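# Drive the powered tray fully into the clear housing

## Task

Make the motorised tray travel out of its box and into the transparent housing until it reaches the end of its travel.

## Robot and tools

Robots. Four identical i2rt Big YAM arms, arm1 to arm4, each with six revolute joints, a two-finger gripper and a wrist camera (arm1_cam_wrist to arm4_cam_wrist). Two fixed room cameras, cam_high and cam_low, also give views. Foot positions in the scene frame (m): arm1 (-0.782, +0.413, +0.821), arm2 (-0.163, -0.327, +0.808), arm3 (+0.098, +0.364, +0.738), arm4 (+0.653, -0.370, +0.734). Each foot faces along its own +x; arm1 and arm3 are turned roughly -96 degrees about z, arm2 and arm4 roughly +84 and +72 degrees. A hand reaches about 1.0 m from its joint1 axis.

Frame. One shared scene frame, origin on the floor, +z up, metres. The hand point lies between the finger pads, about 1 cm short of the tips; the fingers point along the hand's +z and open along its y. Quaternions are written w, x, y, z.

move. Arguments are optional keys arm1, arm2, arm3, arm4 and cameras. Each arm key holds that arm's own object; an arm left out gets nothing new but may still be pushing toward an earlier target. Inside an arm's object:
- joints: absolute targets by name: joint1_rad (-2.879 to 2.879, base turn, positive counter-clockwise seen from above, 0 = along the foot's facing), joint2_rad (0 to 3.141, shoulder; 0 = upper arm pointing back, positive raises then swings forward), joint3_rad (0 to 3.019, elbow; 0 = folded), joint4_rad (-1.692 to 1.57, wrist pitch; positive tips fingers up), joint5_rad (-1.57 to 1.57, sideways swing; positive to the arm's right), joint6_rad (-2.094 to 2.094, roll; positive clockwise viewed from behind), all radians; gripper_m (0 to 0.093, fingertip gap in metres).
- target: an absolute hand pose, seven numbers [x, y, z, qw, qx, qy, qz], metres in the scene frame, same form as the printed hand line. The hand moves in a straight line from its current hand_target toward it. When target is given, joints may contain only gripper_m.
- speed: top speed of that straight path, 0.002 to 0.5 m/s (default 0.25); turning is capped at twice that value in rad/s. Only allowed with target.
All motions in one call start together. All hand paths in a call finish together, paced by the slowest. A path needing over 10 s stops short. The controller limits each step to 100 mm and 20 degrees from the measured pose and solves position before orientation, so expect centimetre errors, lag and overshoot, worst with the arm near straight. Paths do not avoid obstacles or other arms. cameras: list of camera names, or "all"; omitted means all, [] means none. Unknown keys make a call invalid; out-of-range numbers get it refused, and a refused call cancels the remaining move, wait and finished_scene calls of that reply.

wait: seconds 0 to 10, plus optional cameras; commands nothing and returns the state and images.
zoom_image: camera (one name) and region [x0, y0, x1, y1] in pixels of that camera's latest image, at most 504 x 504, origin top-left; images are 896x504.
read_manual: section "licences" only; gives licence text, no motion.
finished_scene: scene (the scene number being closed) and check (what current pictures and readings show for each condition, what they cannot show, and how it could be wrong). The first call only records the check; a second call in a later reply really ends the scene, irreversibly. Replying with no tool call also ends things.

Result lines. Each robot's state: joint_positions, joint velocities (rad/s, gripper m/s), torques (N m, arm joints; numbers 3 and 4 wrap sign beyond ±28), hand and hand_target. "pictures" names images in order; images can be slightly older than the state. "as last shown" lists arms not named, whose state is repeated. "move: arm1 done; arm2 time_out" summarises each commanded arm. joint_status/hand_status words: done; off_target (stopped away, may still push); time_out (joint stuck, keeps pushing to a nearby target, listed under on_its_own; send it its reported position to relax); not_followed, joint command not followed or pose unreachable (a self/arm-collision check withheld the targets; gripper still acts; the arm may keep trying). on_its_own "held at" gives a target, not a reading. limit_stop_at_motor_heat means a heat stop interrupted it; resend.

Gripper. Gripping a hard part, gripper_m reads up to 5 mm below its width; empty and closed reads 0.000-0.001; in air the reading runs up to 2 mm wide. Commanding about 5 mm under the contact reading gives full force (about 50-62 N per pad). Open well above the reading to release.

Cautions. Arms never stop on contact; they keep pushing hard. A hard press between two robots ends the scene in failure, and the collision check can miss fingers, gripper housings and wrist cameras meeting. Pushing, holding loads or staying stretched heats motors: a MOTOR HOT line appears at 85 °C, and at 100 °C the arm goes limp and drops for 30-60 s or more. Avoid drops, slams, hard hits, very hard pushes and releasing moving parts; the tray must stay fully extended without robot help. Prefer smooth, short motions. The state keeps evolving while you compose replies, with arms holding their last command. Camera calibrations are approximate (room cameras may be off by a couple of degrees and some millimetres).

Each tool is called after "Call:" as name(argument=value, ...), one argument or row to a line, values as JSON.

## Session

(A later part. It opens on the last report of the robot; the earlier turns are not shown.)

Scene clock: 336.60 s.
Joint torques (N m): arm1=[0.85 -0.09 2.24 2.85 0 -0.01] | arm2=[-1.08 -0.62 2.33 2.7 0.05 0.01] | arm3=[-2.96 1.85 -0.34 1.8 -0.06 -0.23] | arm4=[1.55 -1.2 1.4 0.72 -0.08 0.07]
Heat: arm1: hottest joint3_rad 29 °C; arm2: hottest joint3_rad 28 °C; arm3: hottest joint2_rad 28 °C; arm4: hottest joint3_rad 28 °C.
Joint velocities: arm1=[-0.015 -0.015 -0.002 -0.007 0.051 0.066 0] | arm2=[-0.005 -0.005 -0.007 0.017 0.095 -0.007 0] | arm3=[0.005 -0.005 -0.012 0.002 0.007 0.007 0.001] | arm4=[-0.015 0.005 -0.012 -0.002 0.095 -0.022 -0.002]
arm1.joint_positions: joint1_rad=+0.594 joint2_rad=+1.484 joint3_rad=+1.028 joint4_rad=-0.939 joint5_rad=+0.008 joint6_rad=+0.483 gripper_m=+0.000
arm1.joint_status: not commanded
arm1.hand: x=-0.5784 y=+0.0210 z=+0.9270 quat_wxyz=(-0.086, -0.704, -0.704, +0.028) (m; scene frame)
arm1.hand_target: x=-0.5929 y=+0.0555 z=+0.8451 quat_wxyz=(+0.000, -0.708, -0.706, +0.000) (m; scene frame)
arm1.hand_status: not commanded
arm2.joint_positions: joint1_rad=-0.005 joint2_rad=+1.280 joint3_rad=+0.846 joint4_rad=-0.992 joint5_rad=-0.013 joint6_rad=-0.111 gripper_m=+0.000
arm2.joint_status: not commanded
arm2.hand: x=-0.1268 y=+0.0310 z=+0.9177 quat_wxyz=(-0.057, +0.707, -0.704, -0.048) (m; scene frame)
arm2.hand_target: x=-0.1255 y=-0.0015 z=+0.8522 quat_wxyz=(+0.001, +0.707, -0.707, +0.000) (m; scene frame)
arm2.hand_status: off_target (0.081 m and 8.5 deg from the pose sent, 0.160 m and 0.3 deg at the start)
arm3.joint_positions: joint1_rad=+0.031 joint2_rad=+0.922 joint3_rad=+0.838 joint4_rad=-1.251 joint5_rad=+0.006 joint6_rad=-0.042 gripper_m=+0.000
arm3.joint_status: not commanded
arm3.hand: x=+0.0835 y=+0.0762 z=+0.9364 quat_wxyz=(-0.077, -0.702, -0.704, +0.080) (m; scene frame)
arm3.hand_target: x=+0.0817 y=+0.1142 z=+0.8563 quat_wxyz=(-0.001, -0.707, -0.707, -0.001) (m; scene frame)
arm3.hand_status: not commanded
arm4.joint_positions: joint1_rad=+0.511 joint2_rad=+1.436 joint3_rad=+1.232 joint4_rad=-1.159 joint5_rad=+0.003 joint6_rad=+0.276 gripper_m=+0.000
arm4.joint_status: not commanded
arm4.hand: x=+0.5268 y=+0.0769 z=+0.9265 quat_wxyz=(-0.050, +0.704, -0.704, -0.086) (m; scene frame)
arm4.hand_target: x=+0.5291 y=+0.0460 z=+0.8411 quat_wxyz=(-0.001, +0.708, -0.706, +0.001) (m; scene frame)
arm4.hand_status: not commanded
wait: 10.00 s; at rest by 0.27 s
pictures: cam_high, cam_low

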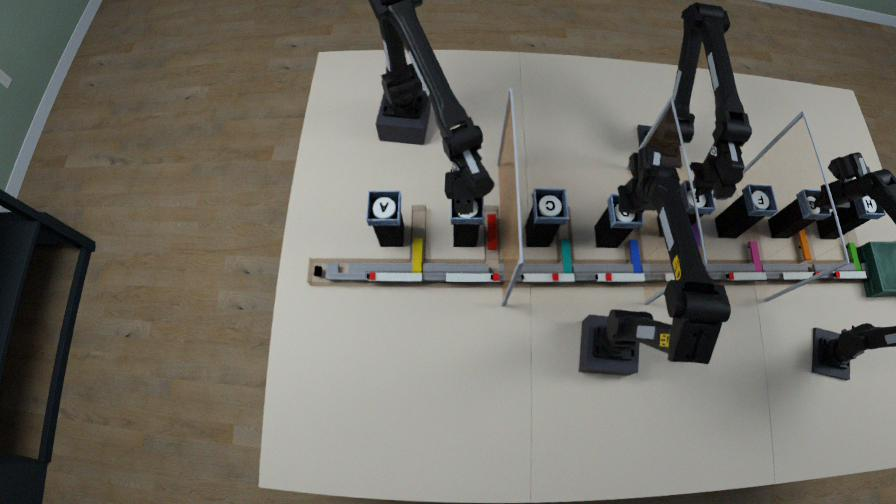

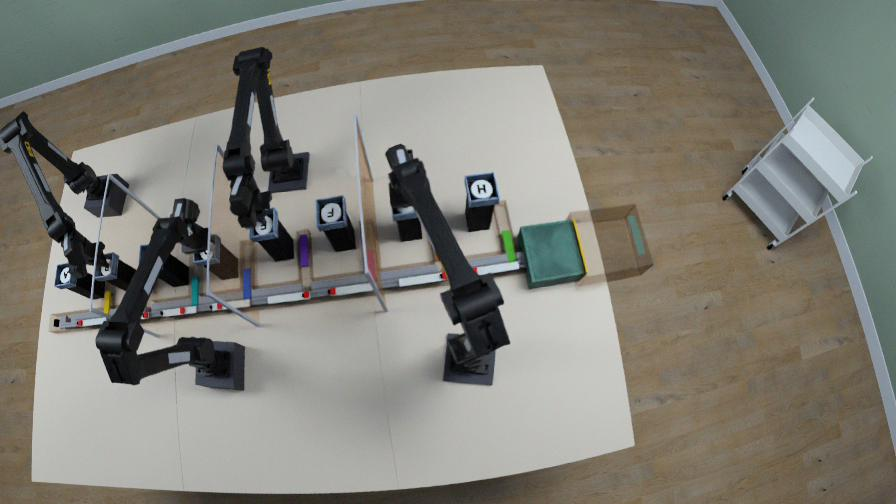

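Call:
wait(
  seconds=10,
  cameras=[],
)

Call:
wait(
  seconds=10,
  cameras=["cam_high", "cam_low"],
)

Call:
zoom_image(
  camera="cam_high",
  region=[430, 190, 680, 300],
)

Call:
zoom_image(
  camera="cam_high",
  region=[640, 190, 890, 300],
)

Call:
zoom_image(
  camera="cam_low",
  region=[240, 180, 440, 320],
)

Scene clock: 348.27 s.
Joint torques (N m): arm1=[0.97 -0.03 2.26 2.85 0 -0.01] | arm2=[-1.38 -0.5 2.33 2.62 0.08 -0.01] | arm3=[-2.84 1.85 -0.34 1.8 -0.08 -0.23] | arm4=[1.55 -1.2 1.42 0.72 -0.07 0.08]
Heat: arm1: hottest joint3_rad 28 °C; arm2: hottest joint3_rad 28 °C; arm3: hottest joint2_rad 28 °C; arm4: hottest joint3_rad 28 °C.
Joint velocities: arm1=[-0.005 -0.005 -0.022 -0.012 -0.037 0.022 0] | arm2=[-0.005 -0.005 -0.012 -0.007 0.051 0.022 -0.001] | arm3=[-0.005 -0.005 -0.017 0.002 -0.125 -0.007 0.001] | arm4=[0.005 -0.015 0.002 -0.002 -0.081 -0.037 0]
arm1.joint_positions: joint1_rad=+0.594 joint2_rad=+1.484 joint3_rad=+1.028 joint4_rad=-0.939 joint5_rad=+0.008 joint6_rad=+0.483 gripper_m=+0.000
arm1.joint_status: not commanded
arm1.hand: x=-0.5784 y=+0.0210 z=+0.9270 quat_wxyz=(-0.086, -0.704, -0.704, +0.028) (m; scene frame)
arm1.hand_target: x=-0.5929 y=+0.0555 z=+0.8451 quat_wxyz=(+0.000, -0.708, -0.706, +0.000) (m; scene frame)
arm1.hand_status: not commanded
arm2.joint_positions: joint1_rad=-0.005 joint2_rad=+1.280 joint3_rad=+0.846 joint4_rad=-0.992 joint5_rad=-0.013 joint6_rad=-0.111 gripper_m=+0.000
arm2.joint_status: not commanded
arm2.hand: x=-0.1268 y=+0.0310 z=+0.9177 quat_wxyz=(-0.057, +0.707, -0.704, -0.048) (m; scene frame)
arm2.hand_target: x=-0.1255 y=-0.0015 z=+0.8522 quat_wxyz=(+0.001, +0.707, -0.707, +0.000) (m; scene frame)
arm2.hand_status: off_target (0.081 m and 8.5 deg from the pose sent, 0.160 m and 0.3 deg at the start)
arm3.joint_positions: joint1_rad=+0.031 joint2_rad=+0.922 joint3_rad=+0.838 joint4_rad=-1.251 joint5_rad=+0.006 joint6_rad=-0.042 gripper_m=+0.000
arm3.joint_status: not commanded
arm3.hand: x=+0.0835 y=+0.0762 z=+0.9364 quat_wxyz=(-0.077, -0.702, -0.704, +0.080) (m; scene frame)
arm3.hand_target: x=+0.0817 y=+0.1142 z=+0.8563 quat_wxyz=(-0.001, -0.707, -0.707, -0.001) (m; scene frame)
arm3.hand_status: not commanded
arm4.joint_positions: joint1_rad=+0.511 joint2_rad=+1.436 joint3_rad=+1.232 joint4_rad=-1.159 joint5_rad=+0.003 joint6_rad=+0.276 gripper_m=+0.000
arm4.joint_status: not commanded
arm4.hand: x=+0.5268 y=+0.0769 z=+0.9265 quat_wxyz=(-0.050, +0.704, -0.704, -0.086) (m; scene frame)
arm4.hand_target: x=+0.5291 y=+0.0460 z=+0.8411 quat_wxyz=(-0.001, +0.708, -0.706, +0.001) (m; scene frame)
arm4.hand_status: not commanded
wait: 10.00 s; at rest from the start
pictures: none
No camera images: "cameras" was empty.

Scene clock: 358.27 s.
Joint torques (N m): arm1=[0.91 -0.03 2.25 2.86 -0.01 -0.01] | arm2=[-0.97 -0.67 2.39 2.65 0.06 -0.01] | arm3=[-2.73 1.85 -0.34 1.78 -0.06 -0.23] | arm4=[1.55 -1.26 1.4 0.72 -0.08 0.08]
Heat: arm1: hottest joint3_rad 28 °C; arm2: hottest joint3_rad 28 °C; arm3: hottest joint2_rad 28 °C; arm4: hottest joint3_rad 28 °C.
Joint velocities: arm1=[-0.005 -0.015 0.007 -0.012 -0.081 -0.007 0.001] | arm2=[0.005 -0.005 -0.002 -0.012 -0.022 -0.022 0.001] | arm3=[0.005 -0.015 -0.007 -0.002 -0.007 0.037 0] | arm4=[0.005 -0.005 -0.002 -0.007 -0.051 -0.037 -0.001]
arm1.joint_positions: joint1_rad=+0.594 joint2_rad=+1.484 joint3_rad=+1.028 joint4_rad=-0.939 joint5_rad=+0.008 joint6_rad=+0.483 gripper_m=+0.000
arm1.joint_status: not commanded
arm1.hand: x=-0.5784 y=+0.0210 z=+0.9270 quat_wxyz=(-0.086, -0.704, -0.704, +0.028) (m; scene frame)
arm1.hand_target: x=-0.5929 y=+0.0555 z=+0.8451 quat_wxyz=(+0.000, -0.708, -0.706, +0.000) (m; scene frame)
arm1.hand_status: not commanded
arm2.joint_positions: joint1_rad=-0.005 joint2_rad=+1.280 joint3_rad=+0.846 joint4_rad=-0.992 joint5_rad=-0.013 joint6_rad=-0.111 gripper_m=+0.000
arm2.joint_status: not commanded
arm2.hand: x=-0.1268 y=+0.0310 z=+0.9177 quat_wxyz=(-0.057, +0.707, -0.704, -0.048) (m; scene frame)
arm2.hand_target: x=-0.1255 y=-0.0015 z=+0.8522 quat_wxyz=(+0.001, +0.707, -0.707, +0.000) (m; scene frame)
arm2.hand_status: off_target (0.081 m and 8.5 deg from the pose sent, 0.160 m and 0.3 deg at the start)
arm3.joint_positions: joint1_rad=+0.031 joint2_rad=+0.922 joint3_rad=+0.838 joint4_rad=-1.251 joint5_rad=+0.006 joint6_rad=-0.042 gripper_m=+0.000
arm3.joint_status: not commanded
arm3.hand: x=+0.0835 y=+0.0762 z=+0.9364 quat_wxyz=(-0.077, -0.702, -0.704, +0.080) (m; scene frame)
arm3.hand_target: x=+0.0817 y=+0.1142 z=+0.8563 quat_wxyz=(-0.001, -0.707, -0.707, -0.001) (m; scene frame)
arm3.hand_status: not commanded
arm4.joint_positions: joint1_rad=+0.511 joint2_rad=+1.436 joint3_rad=+1.232 joint4_rad=-1.159 joint5_rad=+0.003 joint6_rad=+0.276 gripper_m=+0.000
arm4.joint_status: not commanded
arm4.hand: x=+0.5268 y=+0.0769 z=+0.9265 quat_wxyz=(-0.050, +0.704, -0.704, -0.086) (m; scene frame)
arm4.hand_target: x=+0.5291 y=+0.0460 z=+0.8411 quat_wxyz=(-0.001, +0.708, -0.706, +0.001) (m; scene frame)
arm4.hand_status: not commanded
wait: 10.00 s; at rest by 0.27 s
pictures: cam_high, cam_low

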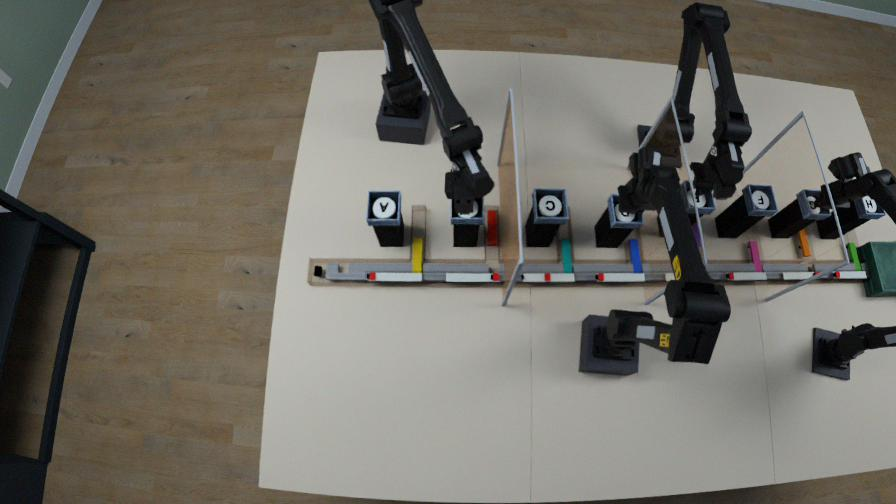

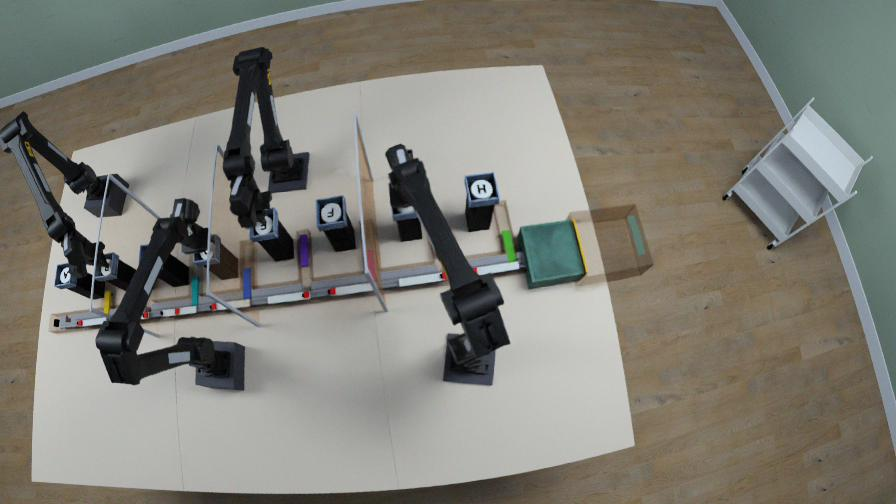

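Scaled by 2.016 from the camera's 896x504 image, which has a finer 1280x720 frame.

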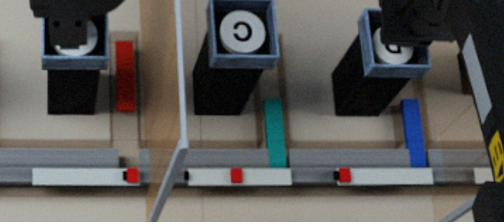

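Scaled by 2.016 from the camera's 896x504 image, which has a finer 1280x720 frame.

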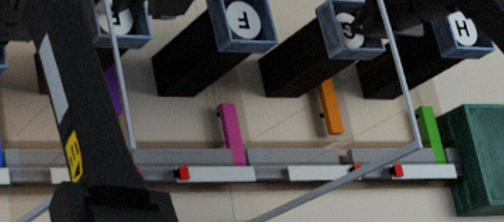

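Scaled by 2.520 from the camera's 896x504 image, which has a finer 1280x720 frame.

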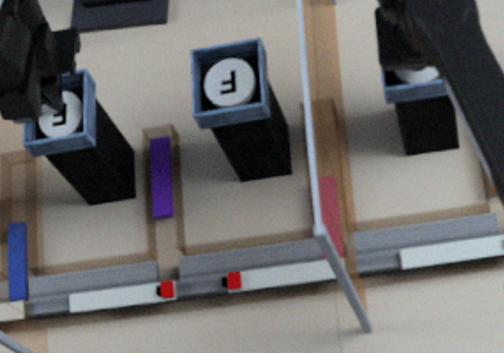

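Call:
wait(
  seconds=7,
  cameras=["cam_high"],
)

Call:
zoom_image(
  camera="cam_high",
  region=[590, 220, 670, 290],
)

Scene clock: 365.37 s.
Joint torques (N m): arm1=[0.85 -0.15 2.24 2.8 -0.01 -0.01] | arm2=[-1.38 -1.26 2.37 2.8 0.03 0.01] | arm3=[-2.84 1.85 -0.35 1.77 -0.07 -0.23] | arm4=[1.55 -1.26 1.4 0.72 -0.08 0.08]
Heat: arm1: hottest joint3_rad 28 °C; arm2: hottest joint3_rad 28 °C; arm3: hottest joint2_rad 28 °C; arm4: hottest joint3_rad 28 °C.
Joint velocities: arm1=[0.005 -0.005 0.002 -0.027 -0.051 0.007 0] | arm2=[-0.024 -0.005 0.002 -0.012 -0.081 0.066 0] | arm3=[-0.015 -0.005 -0.007 -0.007 0.037 0.022 0] | arm4=[-0.015 -0.005 -0.002 -0.002 0.022 0.081 0.001]
arm1.joint_positions: joint1_rad=+0.594 joint2_rad=+1.484 joint3_rad=+1.028 joint4_rad=-0.939 joint5_rad=+0.008 joint6_rad=+0.483 gripper_m=+0.000
arm1.joint_status: not commanded
arm1.hand: x=-0.5784 y=+0.0210 z=+0.9270 quat_wxyz=(-0.086, -0.704, -0.704, +0.028) (m; scene frame)
arm1.hand_target: x=-0.5929 y=+0.0555 z=+0.8451 quat_wxyz=(+0.000, -0.708, -0.706, +0.000) (m; scene frame)
arm1.hand_status: not commanded
arm2.joint_positions: joint1_rad=-0.005 joint2_rad=+1.280 joint3_rad=+0.846 joint4_rad=-0.992 joint5_rad=-0.013 joint6_rad=-0.111 gripper_m=+0.000
arm2.joint_status: not commanded
arm2.hand: x=-0.1268 y=+0.0310 z=+0.9177 quat_wxyz=(-0.057, +0.707, -0.704, -0.048) (m; scene frame)
arm2.hand_target: x=-0.1255 y=-0.0015 z=+0.8522 quat_wxyz=(+0.001, +0.707, -0.707, +0.000) (m; scene frame)
arm2.hand_status: off_target (0.081 m and 8.5 deg from the pose sent, 0.160 m and 0.3 deg at the start)
arm3.joint_positions: joint1_rad=+0.031 joint2_rad=+0.922 joint3_rad=+0.838 joint4_rad=-1.251 joint5_rad=+0.006 joint6_rad=-0.042 gripper_m=+0.000
arm3.joint_status: not commanded
arm3.hand: x=+0.0835 y=+0.0762 z=+0.9364 quat_wxyz=(-0.077, -0.702, -0.704, +0.080) (m; scene frame)
arm3.hand_target: x=+0.0817 y=+0.1142 z=+0.8563 quat_wxyz=(-0.001, -0.707, -0.707, -0.001) (m; scene frame)
arm3.hand_status: not commanded
arm4.joint_positions: joint1_rad=+0.511 joint2_rad=+1.436 joint3_rad=+1.232 joint4_rad=-1.159 joint5_rad=+0.003 joint6_rad=+0.276 gripper_m=+0.000
arm4.joint_status: not commanded
arm4.hand: x=+0.5268 y=+0.0769 z=+0.9265 quat_wxyz=(-0.050, +0.704, -0.704, -0.086) (m; scene frame)
arm4.hand_target: x=+0.5291 y=+0.0460 z=+0.8411 quat_wxyz=(-0.001, +0.708, -0.706, +0.001) (m; scene frame)
arm4.hand_status: not commanded
wait: 7.00 s; at rest by 0.17 s
pictures: cam_high

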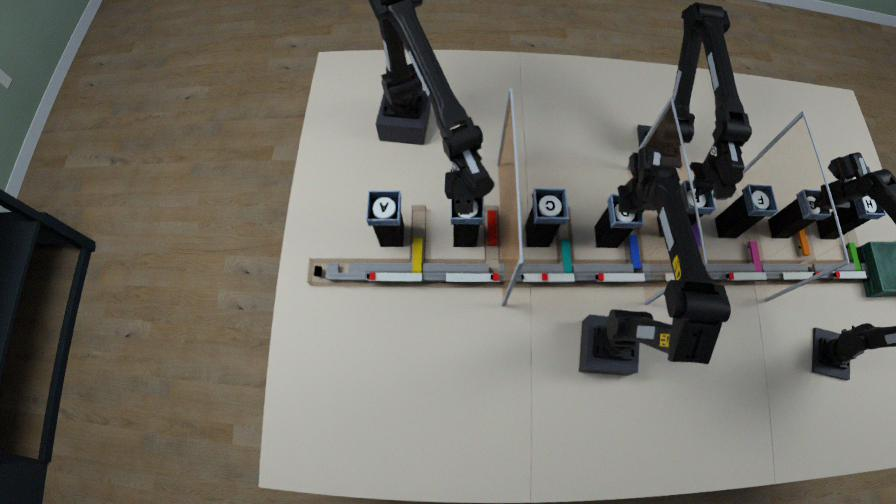

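Scaled by 6.300 from the camera's 896x504 image, which has a finer 1280x720 frame.

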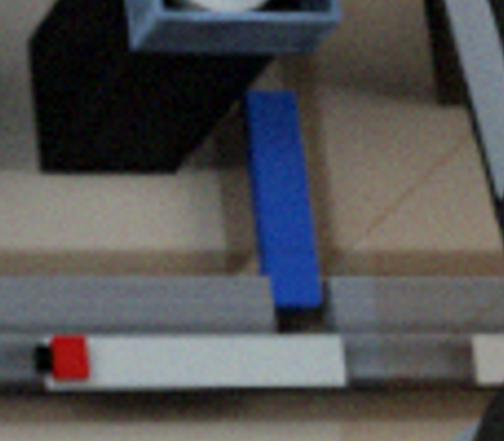

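Call:
zoom_image(
  camera="cam_high",
  region=[350, 170, 450, 270],
)

Call:
zoom_image(
  camera="cam_high",
  region=[520, 170, 620, 270],
)

Call:
zoom_image(
  camera="cam_high",
  region=[720, 170, 820, 270],
)

Call:
zoom_image(
  camera="cam_low",
  region=[430, 150, 530, 250],
)

Call:
zoom_image(
  camera="cam_low",
  region=[290, 170, 390, 270],
)

Scaled by 5.040 from the camera's 896x504 image, which has a finer 1280x720 frame.

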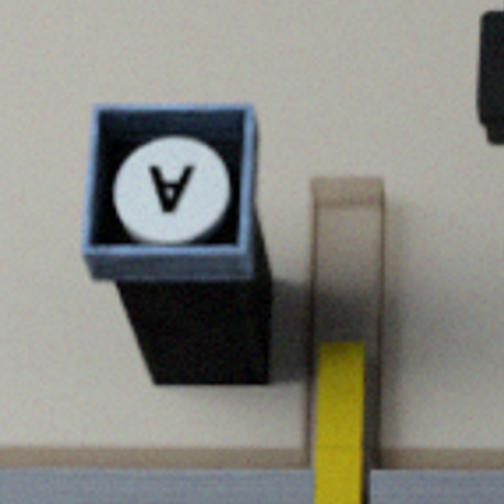

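Scaled by 5.040 from the camera's 896x504 image, which has a finer 1280x720 frame.

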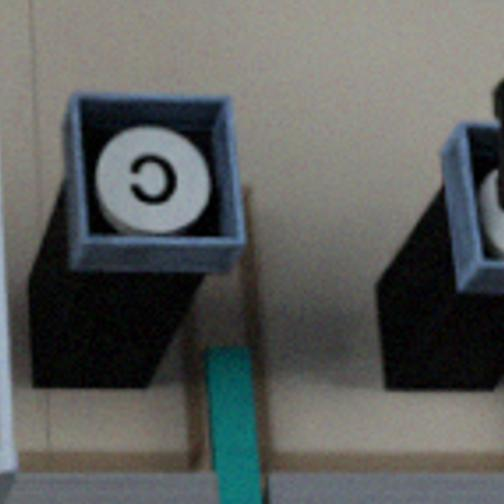

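Scaled by 5.040 from the camera's 896x504 image, which has a finer 1280x720 frame.

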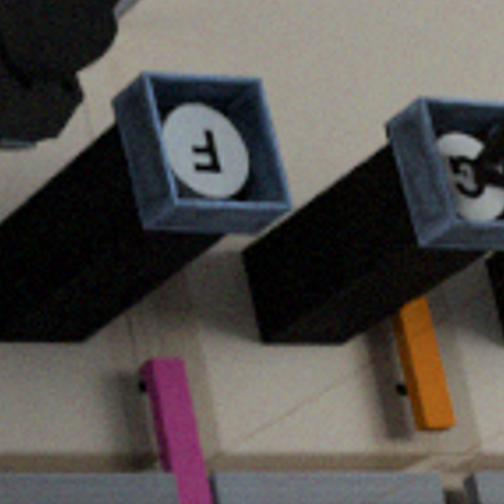

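This scene's latest camera images include none from cam_low. They are from: cam_high. cam_low's image comes with the result of a call that names it in "cameras".

This scene's latest camera images include none from cam_low. They are from: cam_high. cam_low's image comes with the result of a call that names it in "cameras".

Call:
wait(
  seconds=10,
  cameras=[],
)

Call:
wait(
  seconds=10,
  cameras=[],
)

Call:
wait(
  seconds=10,
  cameras=["cam_high", "cam_low"],
)

Call:
zoom_image(
  camera="cam_high",
  region=[430, 190, 680, 300],
)

Call:
zoom_image(
  camera="cam_high",
  region=[640, 190, 890, 300],
)

Call:
zoom_image(
  camera="cam_low",
  region=[290, 150, 550, 310],
)

Scene clock: 377.13 s.
Joint torques (N m): arm1=[1.03 -0.09 2.24 2.86 0 0] | arm2=[-1.38 -0.79 2.25 2.47 0.05 0.01] | arm3=[-2.84 1.85 -0.29 1.8 -0.07 -0.23] | arm4=[1.55 -1.26 1.42 0.72 -0.08 0.08]
Heat: arm1: hottest joint3_rad 28 °C; arm2: hottest joint2_rad 27 °C; arm3: hottest joint2_rad 28 °C; arm4: hottest joint2_rad 27 °C.
Joint velocities: arm1=[0.005 -0.005 0.012 -0.007 -0.022 -0.081 0] | arm2=[-0.005 -0.005 -0.007 -0.012 -0.095 -0.007 0.001] | arm3=[-0.015 -0.015 -0.017 -0.012 -0.007 -0.007 -0.001] | arm4=[-0.015 -0.015 -0.012 -0.002 0.007 0.022 0]
arm1.joint_positions: joint1_rad=+0.594 joint2_rad=+1.484 joint3_rad=+1.028 joint4_rad=-0.939 joint5_rad=+0.008 joint6_rad=+0.483 gripper_m=+0.000
arm1.joint_status: not commanded
arm1.hand: x=-0.5784 y=+0.0210 z=+0.9270 quat_wxyz=(-0.086, -0.704, -0.704, +0.028) (m; scene frame)
arm1.hand_target: x=-0.5929 y=+0.0555 z=+0.8451 quat_wxyz=(+0.000, -0.708, -0.706, +0.000) (m; scene frame)
arm1.hand_status: not commanded
arm2.joint_positions: joint1_rad=-0.005 joint2_rad=+1.280 joint3_rad=+0.846 joint4_rad=-0.992 joint5_rad=-0.013 joint6_rad=-0.111 gripper_m=+0.000
arm2.joint_status: not commanded
arm2.hand: x=-0.1268 y=+0.0310 z=+0.9177 quat_wxyz=(-0.057, +0.707, -0.704, -0.048) (m; scene frame)
arm2.hand_target: x=-0.1255 y=-0.0015 z=+0.8522 quat_wxyz=(+0.001, +0.707, -0.707, +0.000) (m; scene frame)
arm2.hand_status: off_target (0.081 m and 8.5 deg from the pose sent, 0.160 m and 0.3 deg at the start)
arm3.joint_positions: joint1_rad=+0.031 joint2_rad=+0.922 joint3_rad=+0.838 joint4_rad=-1.251 joint5_rad=+0.006 joint6_rad=-0.042 gripper_m=+0.000
arm3.joint_status: not commanded
arm3.hand: x=+0.0835 y=+0.0762 z=+0.9364 quat_wxyz=(-0.077, -0.702, -0.704, +0.080) (m; scene frame)
arm3.hand_target: x=+0.0817 y=+0.1142 z=+0.8563 quat_wxyz=(-0.001, -0.707, -0.707, -0.001) (m; scene frame)
arm3.hand_status: not commanded
arm4.joint_positions: joint1_rad=+0.511 joint2_rad=+1.436 joint3_rad=+1.232 joint4_rad=-1.159 joint5_rad=+0.003 joint6_rad=+0.276 gripper_m=+0.000
arm4.joint_status: not commanded
arm4.hand: x=+0.5268 y=+0.0769 z=+0.9265 quat_wxyz=(-0.050, +0.704, -0.704, -0.086) (m; scene frame)
arm4.hand_target: x=+0.5291 y=+0.0460 z=+0.8411 quat_wxyz=(-0.001, +0.708, -0.706, +0.001) (m; scene frame)
arm4.hand_status: not commanded
wait: 10.00 s; at rest from the start
pictures: none
No camera images: "cameras" was empty.

Scene clock: 387.13 s.
Joint torques (N m): arm1=[0.97 0.03 2.26 2.86 -0.01 0] | arm2=[-1.32 -0.79 2.35 2.62 0.04 0.02] | arm3=[-2.78 1.85 -0.35 1.81 -0.06 -0.23] | arm4=[1.49 -1.26 1.4 0.73 -0.08 0.07]
Heat: arm1: hottest joint3_rad 28 °C; arm2: hottest joint2_rad 27 °C; arm3: hottest joint2_rad 28 °C; arm4: hottest joint2_rad 27 °C.
Joint velocities: arm1=[-0.005 -0.005 -0.002 -0.032 -0.007 0.022 0] | arm2=[-0.005 -0.005 -0.002 -0.007 -0.007 -0.007 0.001] | arm3=[0.005 0.005 0.007 0.007 -0.051 -0.022 0.001] | arm4=[-0.015 0.005 -0.007 -0.002 -0.051 -0.051 0]
arm1.joint_positions: joint1_rad=+0.594 joint2_rad=+1.484 joint3_rad=+1.028 joint4_rad=-0.939 joint5_rad=+0.008 joint6_rad=+0.483 gripper_m=+0.000
arm1.joint_status: not commanded
arm1.hand: x=-0.5784 y=+0.0210 z=+0.9270 quat_wxyz=(-0.086, -0.704, -0.704, +0.028) (m; scene frame)
arm1.hand_target: x=-0.5929 y=+0.0555 z=+0.8451 quat_wxyz=(+0.000, -0.708, -0.706, +0.000) (m; scene frame)
arm1.hand_status: not commanded
arm2.joint_positions: joint1_rad=-0.005 joint2_rad=+1.280 joint3_rad=+0.846 joint4_rad=-0.992 joint5_rad=-0.013 joint6_rad=-0.111 gripper_m=+0.000
arm2.joint_status: not commanded
arm2.hand: x=-0.1268 y=+0.0310 z=+0.9177 quat_wxyz=(-0.057, +0.707, -0.704, -0.048) (m; scene frame)
arm2.hand_target: x=-0.1255 y=-0.0015 z=+0.8522 quat_wxyz=(+0.001, +0.707, -0.707, +0.000) (m; scene frame)
arm2.hand_status: off_target (0.081 m and 8.5 deg from the pose sent, 0.160 m and 0.3 deg at the start)
arm3.joint_positions: joint1_rad=+0.031 joint2_rad=+0.922 joint3_rad=+0.838 joint4_rad=-1.251 joint5_rad=+0.006 joint6_rad=-0.042 gripper_m=+0.000
arm3.joint_status: not commanded
arm3.hand: x=+0.0835 y=+0.0762 z=+0.9364 quat_wxyz=(-0.077, -0.702, -0.704, +0.080) (m; scene frame)
arm3.hand_target: x=+0.0817 y=+0.1142 z=+0.8563 quat_wxyz=(-0.001, -0.707, -0.707, -0.001) (m; scene frame)
arm3.hand_status: not commanded
arm4.joint_positions: joint1_rad=+0.511 joint2_rad=+1.436 joint3_rad=+1.232 joint4_rad=-1.159 joint5_rad=+0.003 joint6_rad=+0.276 gripper_m=+0.000
arm4.joint_status: not commanded
arm4.hand: x=+0.5268 y=+0.0769 z=+0.9265 quat_wxyz=(-0.050, +0.704, -0.704, -0.086) (m; scene frame)
arm4.hand_target: x=+0.5291 y=+0.0460 z=+0.8411 quat_wxyz=(-0.001, +0.708, -0.706, +0.001) (m; scene frame)
arm4.hand_status: not commanded
wait: 10.00 s; at rest by 0.27 s
pictures: none
No camera images: "cameras" was empty.

Scene clock: 397.13 s.
Joint torques (N m): arm1=[0.91 -0.09 2.25 2.84 -0.01 -0.01] | arm2=[-1.44 -1.08 2.32 2.62 0.05 -0.02] | arm3=[-2.78 1.79 -0.34 1.81 -0.07 -0.24] | arm4=[1.49 -1.2 1.4 0.73 -0.08 0.07]
Heat: arm1: hottest joint3_rad 27 °C; arm2: hottest joint2_rad 27 °C; arm3: hottest joint2_rad 28 °C; arm4: hottest joint2_rad 27 °C.
Joint velocities: arm1=[0.005 0.005 -0.002 -0.007 -0.037 0.022 0] | arm2=[-0.015 0.005 0.017 -0.022 0.095 0.007 0] | arm3=[-0.015 -0.005 -0.007 -0.032 -0.066 -0.007 0] | arm4=[-0.005 -0.005 -0.002 0.012 0.066 -0.007 0.001]
arm1.joint_positions: joint1_rad=+0.594 joint2_rad=+1.484 joint3_rad=+1.028 joint4_rad=-0.939 joint5_rad=+0.008 joint6_rad=+0.483 gripper_m=+0.000
arm1.joint_status: not commanded
arm1.hand: x=-0.5784 y=+0.0210 z=+0.9270 quat_wxyz=(-0.086, -0.704, -0.704, +0.028) (m; scene frame)
arm1.hand_target: x=-0.5929 y=+0.0555 z=+0.8451 quat_wxyz=(+0.000, -0.708, -0.706, +0.000) (m; scene frame)
arm1.hand_status: not commanded
arm2.joint_positions: joint1_rad=-0.005 joint2_rad=+1.280 joint3_rad=+0.846 joint4_rad=-0.992 joint5_rad=-0.013 joint6_rad=-0.111 gripper_m=+0.000
arm2.joint_status: not commanded
arm2.hand: x=-0.1268 y=+0.0310 z=+0.9177 quat_wxyz=(-0.057, +0.707, -0.704, -0.048) (m; scene frame)
arm2.hand_target: x=-0.1255 y=-0.0015 z=+0.8522 quat_wxyz=(+0.001, +0.707, -0.707, +0.000) (m; scene frame)
arm2.hand_status: off_target (0.081 m and 8.5 deg from the pose sent, 0.160 m and 0.3 deg at the start)
arm3.joint_positions: joint1_rad=+0.031 joint2_rad=+0.922 joint3_rad=+0.838 joint4_rad=-1.251 joint5_rad=+0.006 joint6_rad=-0.042 gripper_m=+0.000
arm3.joint_status: not commanded
arm3.hand: x=+0.0835 y=+0.0762 z=+0.9364 quat_wxyz=(-0.077, -0.702, -0.704, +0.080) (m; scene frame)
arm3.hand_target: x=+0.0817 y=+0.1142 z=+0.8563 quat_wxyz=(-0.001, -0.707, -0.707, -0.001) (m; scene frame)
arm3.hand_status: not commanded
arm4.joint_positions: joint1_rad=+0.511 joint2_rad=+1.436 joint3_rad=+1.232 joint4_rad=-1.159 joint5_rad=+0.003 joint6_rad=+0.276 gripper_m=+0.000
arm4.joint_status: not commanded
arm4.hand: x=+0.5268 y=+0.0769 z=+0.9265 quat_wxyz=(-0.050, +0.704, -0.704, -0.086) (m; scene frame)
arm4.hand_target: x=+0.5291 y=+0.0460 z=+0.8411 quat_wxyz=(-0.001, +0.708, -0.706, +0.001) (m; scene frame)
arm4.hand_status: not commanded
wait: 10.00 s; at rest by 0.27 s
pictures: cam_high, cam_low

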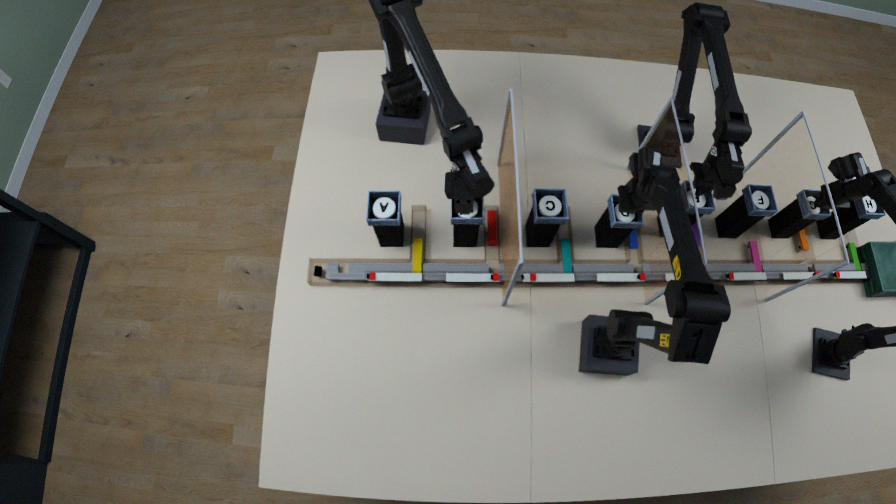

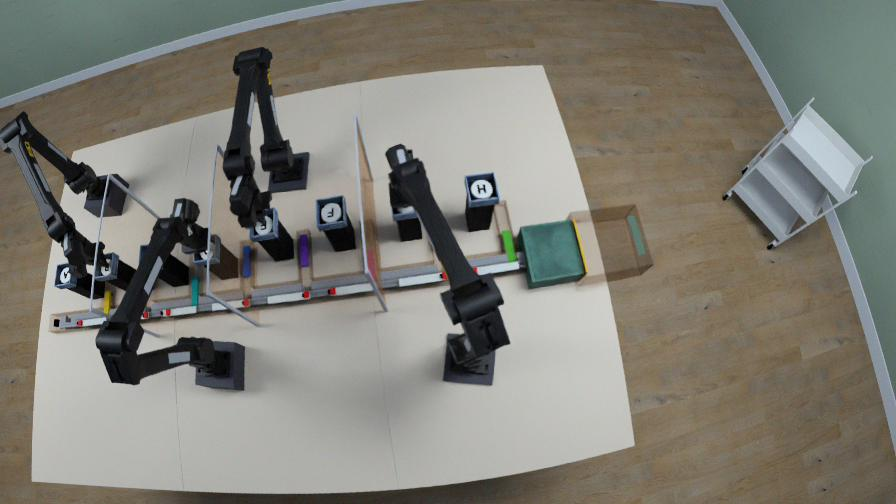

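Scaled by 2.016 from the camera's 896x504 image, which has a finer 1280x720 frame.

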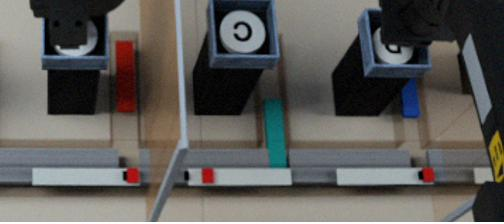

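Scaled by 2.016 from the camera's 896x504 image, which has a finer 1280x720 frame.

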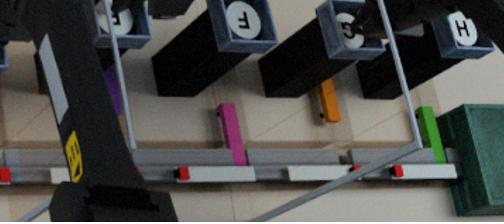

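Scaled by 1.938 from the camera's 896x504 image, which has a finer 1280x720 frame.

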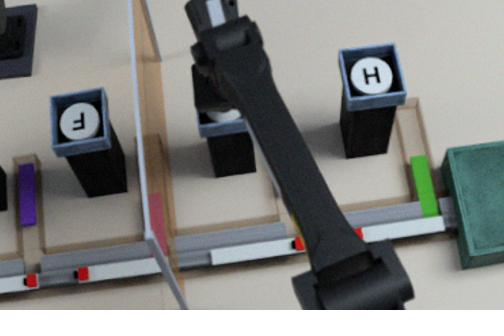

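Call:
wait(
  seconds=10,
  cameras=[],
)

Call:
wait(
  seconds=10,
  cameras=[],
)

Call:
wait(
  seconds=10,
  cameras=[],
)

Call:
wait(
  seconds=10,
  cameras=["cam_high"],
)

Call:
zoom_image(
  camera="cam_high",
  region=[430, 190, 680, 300],
)

Call:
zoom_image(
  camera="cam_high",
  region=[640, 190, 890, 300],
)

Scene clock: 407.67 s.
Joint torques (N m): arm1=[0.91 -0.09 2.25 2.88 -0.02 0] | arm2=[-1.2 -0.67 2.28 2.67 0.01 -0.02] | arm3=[-2.84 1.79 -0.36 1.76 -0.07 -0.24] | arm4=[1.55 -1.2 1.42 0.73 -0.08 0.07]
Heat: arm1: hottest joint3_rad 27 °C; arm2: hottest joint2_rad 27 °C; arm3: hottest joint2_rad 28 °C; arm4: hottest joint2_rad 27 °C.
Joint velocities: arm1=[-0.005 -0.005 0.002 -0.017 -0.007 0.066 0.001] | arm2=[0.015 0.005 -0.017 0.012 -0.007 0.007 0] | arm3=[-0.015 0.015 -0.007 -0.017 -0.037 -0.007 -0.001] | arm4=[-0.005 -0.005 -0.002 -0.007 -0.022 -0.022 0]
arm1.joint_positions: joint1_rad=+0.594 joint2_rad=+1.484 joint3_rad=+1.028 joint4_rad=-0.939 joint5_rad=+0.008 joint6_rad=+0.483 gripper_m=+0.000
arm1.joint_status: not commanded
arm1.hand: x=-0.5784 y=+0.0210 z=+0.9270 quat_wxyz=(-0.086, -0.704, -0.704, +0.028) (m; scene frame)
arm1.hand_target: x=-0.5929 y=+0.0555 z=+0.8451 quat_wxyz=(+0.000, -0.708, -0.706, +0.000) (m; scene frame)
arm1.hand_status: not commanded
arm2.joint_positions: joint1_rad=-0.005 joint2_rad=+1.280 joint3_rad=+0.846 joint4_rad=-0.992 joint5_rad=-0.013 joint6_rad=-0.111 gripper_m=+0.000
arm2.joint_status: not commanded
arm2.hand: x=-0.1268 y=+0.0310 z=+0.9177 quat_wxyz=(-0.057, +0.707, -0.704, -0.048) (m; scene frame)
arm2.hand_target: x=-0.1255 y=-0.0015 z=+0.8522 quat_wxyz=(+0.001, +0.707, -0.707, +0.000) (m; scene frame)
arm2.hand_status: off_target (0.081 m and 8.5 deg from the pose sent, 0.160 m and 0.3 deg at the start)
arm3.joint_positions: joint1_rad=+0.031 joint2_rad=+0.922 joint3_rad=+0.838 joint4_rad=-1.251 joint5_rad=+0.006 joint6_rad=-0.042 gripper_m=+0.000
arm3.joint_status: not commanded
arm3.hand: x=+0.0835 y=+0.0762 z=+0.9364 quat_wxyz=(-0.077, -0.702, -0.704, +0.080) (m; scene frame)
arm3.hand_target: x=+0.0817 y=+0.1142 z=+0.8563 quat_wxyz=(-0.001, -0.707, -0.707, -0.001) (m; scene frame)
arm3.hand_status: not commanded
arm4.joint_positions: joint1_rad=+0.511 joint2_rad=+1.436 joint3_rad=+1.232 joint4_rad=-1.159 joint5_rad=+0.003 joint6_rad=+0.276 gripper_m=+0.000
arm4.joint_status: not commanded
arm4.hand: x=+0.5268 y=+0.0769 z=+0.9265 quat_wxyz=(-0.050, +0.704, -0.704, -0.086) (m; scene frame)
arm4.hand_target: x=+0.5291 y=+0.0460 z=+0.8411 quat_wxyz=(-0.001, +0.708, -0.706, +0.001) (m; scene frame)
arm4.hand_status: not commanded
wait: 10.00 s; at rest from the start
pictures: none
No camera images: "cameras" was empty.

Scene clock: 417.67 s.
Joint torques (N m): arm1=[0.85 -0.03 2.22 2.88 -0.01 0] | arm2=[-1.08 -0.56 2.35 2.66 0.04 0.01] | arm3=[-2.84 1.73 -0.36 1.81 -0.07 -0.23] | arm4=[1.55 -1.2 1.42 0.72 -0.08 0.07]
Heat: arm1: hottest joint3_rad 27 °C; arm2: hottest joint2_rad 27 °C; arm3: hottest joint2_rad 28 °C; arm4: hottest joint2_rad 27 °C.
Joint velocities: arm1=[0.005 0.005 -0.002 0.017 -0.022 0.022 0.001] | arm2=[-0.005 0.005 -0.022 -0.007 -0.007 -0.022 -0.001] | arm3=[-0.005 0.015 -0.027 -0.002 0.037 -0.037 0] | arm4=[-0.015 -0.005 0.002 -0.007 0.022 -0.037 0.001]
arm1.joint_positions: joint1_rad=+0.594 joint2_rad=+1.484 joint3_rad=+1.028 joint4_rad=-0.939 joint5_rad=+0.008 joint6_rad=+0.483 gripper_m=+0.000
arm1.joint_status: not commanded
arm1.hand: x=-0.5784 y=+0.0210 z=+0.9270 quat_wxyz=(-0.086, -0.704, -0.704, +0.028) (m; scene frame)
arm1.hand_target: x=-0.5929 y=+0.0555 z=+0.8451 quat_wxyz=(+0.000, -0.708, -0.706, +0.000) (m; scene frame)
arm1.hand_status: not commanded
arm2.joint_positions: joint1_rad=-0.005 joint2_rad=+1.280 joint3_rad=+0.846 joint4_rad=-0.992 joint5_rad=-0.013 joint6_rad=-0.111 gripper_m=+0.000
arm2.joint_status: not commanded
arm2.hand: x=-0.1268 y=+0.0310 z=+0.9177 quat_wxyz=(-0.057, +0.707, -0.704, -0.048) (m; scene frame)
arm2.hand_target: x=-0.1255 y=-0.0015 z=+0.8522 quat_wxyz=(+0.001, +0.707, -0.707, +0.000) (m; scene frame)
arm2.hand_status: off_target (0.081 m and 8.5 deg from the pose sent, 0.160 m and 0.3 deg at the start)
arm3.joint_positions: joint1_rad=+0.031 joint2_rad=+0.922 joint3_rad=+0.838 joint4_rad=-1.251 joint5_rad=+0.006 joint6_rad=-0.042 gripper_m=+0.000
arm3.joint_status: not commanded
arm3.hand: x=+0.0835 y=+0.0762 z=+0.9364 quat_wxyz=(-0.077, -0.702, -0.704, +0.080) (m; scene frame)
arm3.hand_target: x=+0.0817 y=+0.1142 z=+0.8563 quat_wxyz=(-0.001, -0.707, -0.707, -0.001) (m; scene frame)
arm3.hand_status: not commanded
arm4.joint_positions: joint1_rad=+0.511 joint2_rad=+1.436 joint3_rad=+1.232 joint4_rad=-1.159 joint5_rad=+0.003 joint6_rad=+0.276 gripper_m=+0.000
arm4.joint_status: not commanded
arm4.hand: x=+0.5268 y=+0.0769 z=+0.9265 quat_wxyz=(-0.050, +0.704, -0.704, -0.086) (m; scene frame)
arm4.hand_target: x=+0.5291 y=+0.0460 z=+0.8411 quat_wxyz=(-0.001, +0.708, -0.706, +0.001) (m; scene frame)
arm4.hand_status: not commanded
wait: 10.00 s; at rest by 0.27 s
pictures: none
No camera images: "cameras" was empty.

Scene clock: 427.67 s.
Joint torques (N m): arm1=[0.85 -0.03 2.26 2.8 -0.01 -0.01] | arm2=[-1.38 -0.56 2.36 2.73 0.07 -0.02] | arm3=[-2.78 1.79 -0.34 1.78 -0.07 -0.23] | arm4=[1.49 -1.2 1.4 0.73 -0.08 0.08]
Heat: arm1: hottest joint3_rad 27 °C; arm2: hottest joint2_rad 27 °C; arm3: hottest joint2_rad 28 °C; arm4: hottest joint2_rad 27 °C.
Joint velocities: arm1=[-0.005 -0.034 -0.002 -0.002 -0.081 0.022 -0.001] | arm2=[-0.005 -0.005 -0.007 -0.002 0.022 -0.037 0] | arm3=[-0.005 -0.005 -0.002 -0.002 0.051 0.037 0] | arm4=[-0.005 -0.015 0.002 0.002 -0.037 -0.007 0]
arm1.joint_positions: joint1_rad=+0.594 joint2_rad=+1.484 joint3_rad=+1.028 joint4_rad=-0.939 joint5_rad=+0.008 joint6_rad=+0.483 gripper_m=+0.000
arm1.joint_status: not commanded
arm1.hand: x=-0.5784 y=+0.0210 z=+0.9270 quat_wxyz=(-0.086, -0.704, -0.704, +0.028) (m; scene frame)
arm1.hand_target: x=-0.5929 y=+0.0555 z=+0.8451 quat_wxyz=(+0.000, -0.708, -0.706, +0.000) (m; scene frame)
arm1.hand_status: not commanded
arm2.joint_positions: joint1_rad=-0.005 joint2_rad=+1.280 joint3_rad=+0.846 joint4_rad=-0.992 joint5_rad=-0.013 joint6_rad=-0.111 gripper_m=+0.000
arm2.joint_status: not commanded
arm2.hand: x=-0.1268 y=+0.0310 z=+0.9177 quat_wxyz=(-0.057, +0.707, -0.704, -0.048) (m; scene frame)
arm2.hand_target: x=-0.1255 y=-0.0015 z=+0.8522 quat_wxyz=(+0.001, +0.707, -0.707, +0.000) (m; scene frame)
arm2.hand_status: off_target (0.081 m and 8.5 deg from the pose sent, 0.160 m and 0.3 deg at the start)
arm3.joint_positions: joint1_rad=+0.031 joint2_rad=+0.922 joint3_rad=+0.838 joint4_rad=-1.251 joint5_rad=+0.006 joint6_rad=-0.042 gripper_m=+0.000
arm3.joint_status: not commanded
arm3.hand: x=+0.0835 y=+0.0762 z=+0.9364 quat_wxyz=(-0.077, -0.702, -0.704, +0.080) (m; scene frame)
arm3.hand_target: x=+0.0817 y=+0.1142 z=+0.8563 quat_wxyz=(-0.001, -0.707, -0.707, -0.001) (m; scene frame)
arm3.hand_status: not commanded
arm4.joint_positions: joint1_rad=+0.511 joint2_rad=+1.436 joint3_rad=+1.232 joint4_rad=-1.159 joint5_rad=+0.003 joint6_rad=+0.276 gripper_m=+0.000
arm4.joint_status: not commanded
arm4.hand: x=+0.5268 y=+0.0769 z=+0.9265 quat_wxyz=(-0.050, +0.704, -0.704, -0.086) (m; scene frame)
arm4.hand_target: x=+0.5291 y=+0.0460 z=+0.8411 quat_wxyz=(-0.001, +0.708, -0.706, +0.001) (m; scene frame)
arm4.hand_status: not commanded
wait: 10.00 s; at rest by 0.27 s
pictures: none
No camera images: "cameras" was empty.

Scene clock: 437.67 s.
Joint torques (N m): arm1=[0.97 0.03 2.21 2.84 -0.01 0] | arm2=[-1.26 -0.44 2.19 2.55 0.03 -0.02] | arm3=[-2.78 1.79 -0.38 1.81 -0.06 -0.23] | arm4=[1.49 -1.2 1.39 0.73 -0.08 0.07]
Heat: arm1: hottest joint3_rad 27 °C; arm2: hottest joint2_rad 27 °C; arm3: hottest joint2_rad 28 °C; arm4: hottest joint2_rad 27 °C.
Joint velocities: arm1=[0.005 -0.015 0.007 0.007 0.022 -0.007 -0.001] | arm2=[0.005 -0.005 0.007 -0.007 -0.037 0.022 0] | arm3=[0.005 -0.015 -0.007 -0.007 0.037 -0.037 0] | arm4=[-0.005 -0.005 0.007 -0.002 -0.007 -0.007 0.001]
arm1.joint_positions: joint1_rad=+0.594 joint2_rad=+1.484 joint3_rad=+1.028 joint4_rad=-0.939 joint5_rad=+0.008 joint6_rad=+0.483 gripper_m=+0.000
arm1.joint_status: not commanded
arm1.hand: x=-0.5784 y=+0.0210 z=+0.9270 quat_wxyz=(-0.086, -0.704, -0.704, +0.028) (m; scene frame)
arm1.hand_target: x=-0.5929 y=+0.0555 z=+0.8451 quat_wxyz=(+0.000, -0.708, -0.706, +0.000) (m; scene frame)
arm1.hand_status: not commanded
arm2.joint_positions: joint1_rad=-0.005 joint2_rad=+1.280 joint3_rad=+0.846 joint4_rad=-0.992 joint5_rad=-0.013 joint6_rad=-0.111 gripper_m=+0.000
arm2.joint_status: not commanded
arm2.hand: x=-0.1268 y=+0.0310 z=+0.9177 quat_wxyz=(-0.057, +0.707, -0.704, -0.048) (m; scene frame)
arm2.hand_target: x=-0.1255 y=-0.0015 z=+0.8522 quat_wxyz=(+0.001, +0.707, -0.707, +0.000) (m; scene frame)
arm2.hand_status: off_target (0.081 m and 8.5 deg from the pose sent, 0.160 m and 0.3 deg at the start)
arm3.joint_positions: joint1_rad=+0.031 joint2_rad=+0.922 joint3_rad=+0.838 joint4_rad=-1.251 joint5_rad=+0.006 joint6_rad=-0.042 gripper_m=+0.000
arm3.joint_status: not commanded
arm3.hand: x=+0.0835 y=+0.0762 z=+0.9364 quat_wxyz=(-0.077, -0.702, -0.704, +0.080) (m; scene frame)
arm3.hand_target: x=+0.0817 y=+0.1142 z=+0.8563 quat_wxyz=(-0.001, -0.707, -0.707, -0.001) (m; scene frame)
arm3.hand_status: not commanded
arm4.joint_positions: joint1_rad=+0.511 joint2_rad=+1.436 joint3_rad=+1.232 joint4_rad=-1.159 joint5_rad=+0.003 joint6_rad=+0.276 gripper_m=+0.000
arm4.joint_status: not commanded
arm4.hand: x=+0.5268 y=+0.0769 z=+0.9265 quat_wxyz=(-0.050, +0.704, -0.704, -0.086) (m; scene frame)
arm4.hand_target: x=+0.5291 y=+0.0460 z=+0.8411 quat_wxyz=(-0.001, +0.708, -0.706, +0.001) (m; scene frame)
arm4.hand_status: not commanded
wait: 10.00 s; at rest by 0.27 s
pictures: cam_high

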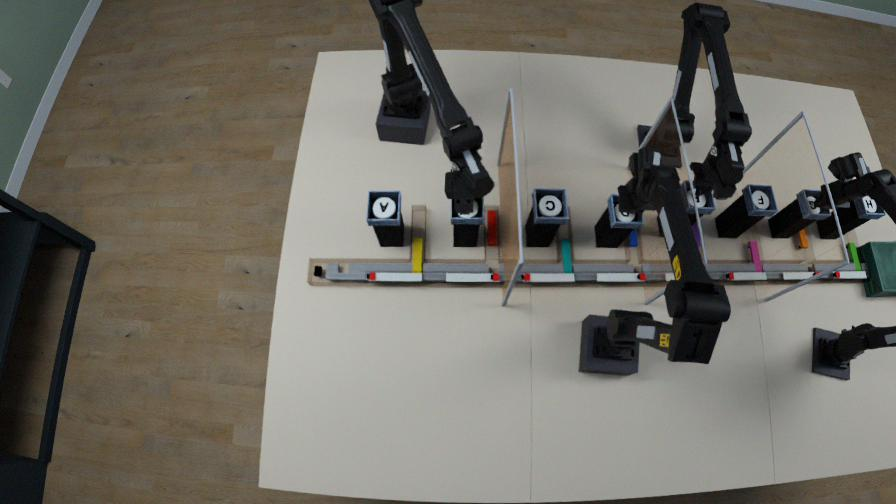

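Scaled by 2.016 from the camera's 896x504 image, which has a finer 1280x720 frame.

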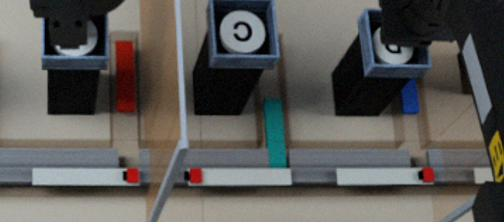

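Scaled by 2.016 from the camera's 896x504 image, which has a finer 1280x720 frame.

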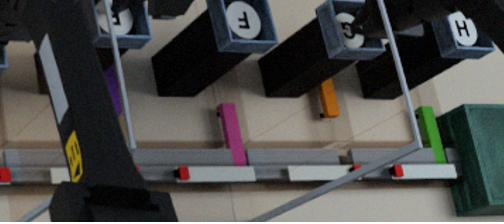

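Call:
move(
  arm4={"target": [0.527, 0.077, 1.01, 0, 0.7071, -0.7071, 0], "speed": 0.3},
  cameras=[],
)

Call:
move(
  arm4={"target": [0.750, 0.085, 1.01, 0, 0.7071, -0.7071, 0], "speed": 0.3},
  cameras=["arm4_cam_wrist"],
)

Scene clock: 439.67 s.
Joint torques (N m): arm1=[1.03 -0.15 2.21 2.85 -0.01 0] | arm2=[-1.03 -0.62 2.22 2.67 0.01 0.02] | arm3=[-2.84 1.73 -0.34 1.83 -0.06 -0.22] | arm4=[0.44 -11.34 15.98 -0.47 -0.14 -0.09]
Heat: arm1: hottest joint3_rad 27 °C; arm2: hottest joint2_rad 27 °C; arm3: hottest joint2_rad 28 °C; arm4: hottest joint2_rad 27 °C.
move: arm4 off_target
Joint velocities: arm1=[0.005 -0.005 -0.002 0.007 0.007 -0.007 0] | arm2=[0.005 -0.005 -0.007 -0.007 -0.007 -0.037 0.001] | arm3=[-0.005 0.005 -0.007 -0.017 0.007 -0.037 0] | arm4=[0.005 0.024 0.012 -0.012 -0.066 -0.007 0]
arm1, arm3: as last shown
arm2.joint_positions: joint1_rad=-0.005 joint2_rad=+1.280 joint3_rad=+0.846 joint4_rad=-0.992 joint5_rad=-0.013 joint6_rad=-0.111 gripper_m=+0.000
arm2.joint_status: not commanded
arm2.hand: x=-0.1268 y=+0.0310 z=+0.9177 quat_wxyz=(-0.057, +0.707, -0.704, -0.048) (m; scene frame)
arm2.hand_target: x=-0.1255 y=-0.0015 z=+0.8522 quat_wxyz=(+0.001, +0.707, -0.707, +0.000) (m; scene frame)
arm2.hand_status: not commanded
arm4.joint_positions: joint1_rad=+0.511 joint2_rad=+1.524 joint3_rad=+1.507 joint4_rad=-1.588 joint5_rad=+0.003 joint6_rad=+0.276 gripper_m=+0.000
arm4.joint_status: not commanded
arm4.hand: x=+0.5313 y=+0.0603 z=+0.9892 quat_wxyz=(+0.009, +0.707, -0.707, +0.020) (m; scene frame)
arm4.hand_target: x=+0.5273 y=+0.0761 z=+1.0092 quat_wxyz=(-0.001, +0.708, -0.706, +0.000) (m; scene frame)
arm4.hand_status: off_target (0.027 m and 2.6 deg from the pose sent, 0.083 m and 11.4 deg at the start)
pictures: none
No camera images: "cameras" was empty.

Scene clock: 441.47 s.
Joint torques (N m): arm1=[0.85 -0.15 2.22 2.82 -0.02 -0.01] | arm2=[-1.26 -1.14 2.17 2.69 0.04 -0.01] | arm3=[-2.84 1.79 -0.35 1.8 -0.06 -0.23] | arm4=[0.67 -11.22 16.24 -0.51 -0.17 -0.2]
Heat: arm1: hottest joint3_rad 27 °C; arm2: hottest joint2_rad 27 °C; arm3: hottest joint2_rad 27 °C; arm4: hottest joint3_rad 28 °C.
move: arm4 off_target
Joint velocities: arm1=[-0.005 -0.005 0.012 -0.022 0.051 -0.007 0] | arm2=[0.005 -0.005 -0.007 -0.017 0.051 -0.037 -0.001] | arm3=[-0.005 -0.005 -0.002 -0.022 -0.007 0.022 -0.001] | arm4=[-0.015 0.005 -0.007 0.007 -0.095 -0.037 0]
arm1, arm2, arm3: as last shown
arm4.joint_positions: joint1_rad=+0.016 joint2_rad=+1.531 joint3_rad=+1.513 joint4_rad=-1.596 joint5_rad=+0.004 joint6_rad=-0.202 gripper_m=+0.000
arm4.joint_status: not commanded
arm4.hand: x=+0.7497 y=+0.0668 z=+0.9895 quat_wxyz=(+0.019, +0.701, -0.713, +0.018) (m; scene frame)
arm4.hand_target: x=+0.7517 y=+0.0839 z=+1.0098 quat_wxyz=(+0.000, +0.707, -0.707, +0.004) (m; scene frame)
arm4.hand_status: off_target (0.027 m and 3.1 deg from the pose sent, 0.221 m and 2.6 deg at the start)
pictures: arm4_cam_wrist
camera_calibration:
arm4_cam_wrist: T_world_to_cam=[[0.999869, -0.0132616, 0.00932341, -0.759485], [-0.0161695, -0.774712, 0.632108, -0.557196], [-0.00115983, -0.632175, -0.774824, 0.934314], [0, 0, 0, 1]] pos_world=[0.751459, 0.148912, 1.08322]

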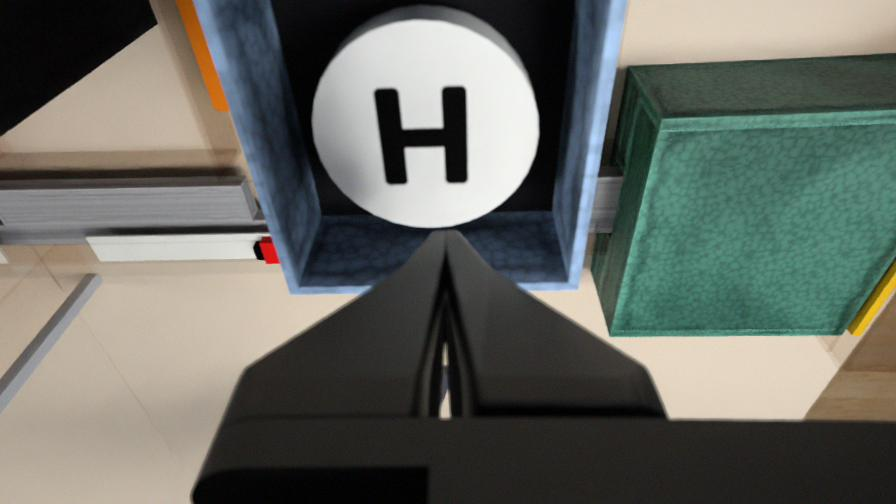

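Call:
move(
  arm4={"target": [0.742, 0.056, 0.83, 0, 0.7071, -0.7071, 0], "speed": 0.17},
  cameras=["cam_high", "arm4_cam_wrist"],
)

Call:
zoom_image(
  camera="cam_high",
  region=[640, 190, 890, 300],
)

Call:
zoom_image(
  camera="cam_high",
  region=[816, 220, 896, 290],
)

Scene clock: 444.40 s.
Joint torques (N m): arm1=[0.85 -0.15 2.21 2.84 -0.01 -0.01] | arm2=[-1.44 -0.85 2.33 2.77 0.06 0.01] | arm3=[-2.96 1.85 -0.35 1.81 -0.06 -0.23] | arm4=[0.97 -0.26 1.16 1.1 -0.25 -0.12]
Heat: arm1: hottest joint3_rad 27 °C; arm2: hottest joint2_rad 27 °C; arm3: hottest joint2_rad 27 °C; arm4: hottest joint3_rad 28 °C.
move: arm4 off_target
Joint velocities: arm1=[0.005 -0.015 -0.007 -0.002 -0.022 -0.051 0.001] | arm2=[-0.005 -0.015 -0.007 -0.017 0.007 -0.022 0] | arm3=[-0.005 -0.005 -0.017 -0.017 -0.022 -0.037 0] | arm4=[-0.005 -0.005 -0.002 0.012 -0.095 0.051 0]
arm1, arm2, arm3: as last shown
arm4.joint_positions: joint1_rad=+0.016 joint2_rad=+1.394 joint3_rad=+1.238 joint4_rad=-1.210 joint5_rad=+0.000 joint6_rad=-0.202 gripper_m=+0.000
arm4.joint_status: not commanded
arm4.hand: x=+0.7497 y=+0.0700 z=+0.9455 quat_wxyz=(-0.084, +0.698, -0.709, -0.052) (m; scene frame)
arm4.hand_target: x=+0.7410 y=+0.0458 z=+0.8574 quat_wxyz=(+0.000, +0.707, -0.707, +0.000) (m; scene frame)
arm4.hand_status: off_target (0.117 m and 11.3 deg from the pose sent, 0.160 m and 3.1 deg at the start; pose on its path clipped on 22 of 52 steps)
pictures: arm4_cam_wrist, cam_high
camera_calibration:
arm4_cam_wrist: T_world_to_cam=[[0.998324, -0.0183729, 0.0548783, -0.800553], [-0.0400354, -0.904, 0.425655, -0.304705], [0.0417895, -0.427138, -0.90322, 0.977102], [0, 0, 0, 1]] pos_world=[0.74618, 0.127196, 1.05617]

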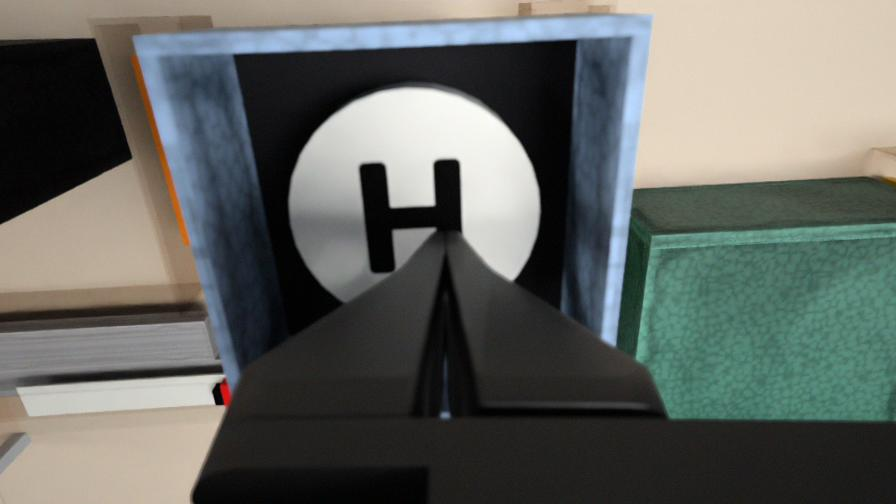

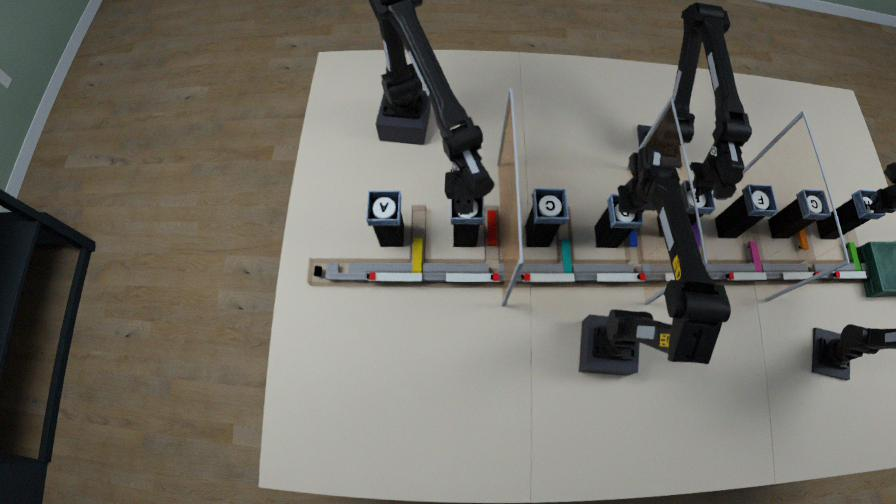

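Scaled by 2.016 from the camera's 896x504 image, which has a finer 1280x720 frame.

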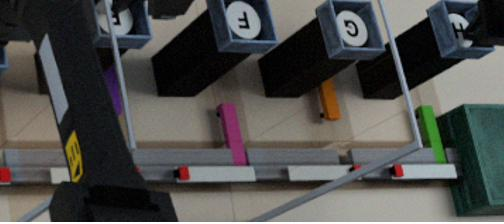

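Scaled by 6.300 from the camera's 896x504 image, which has a finer 1280x720 frame.

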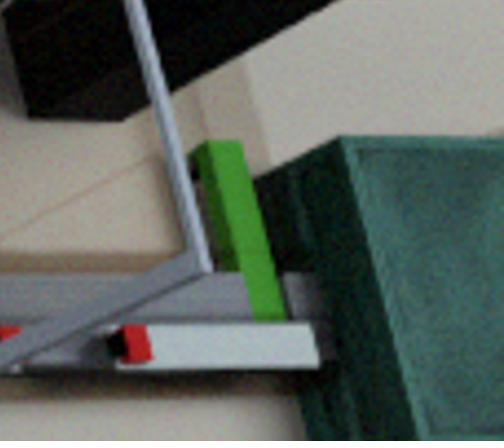

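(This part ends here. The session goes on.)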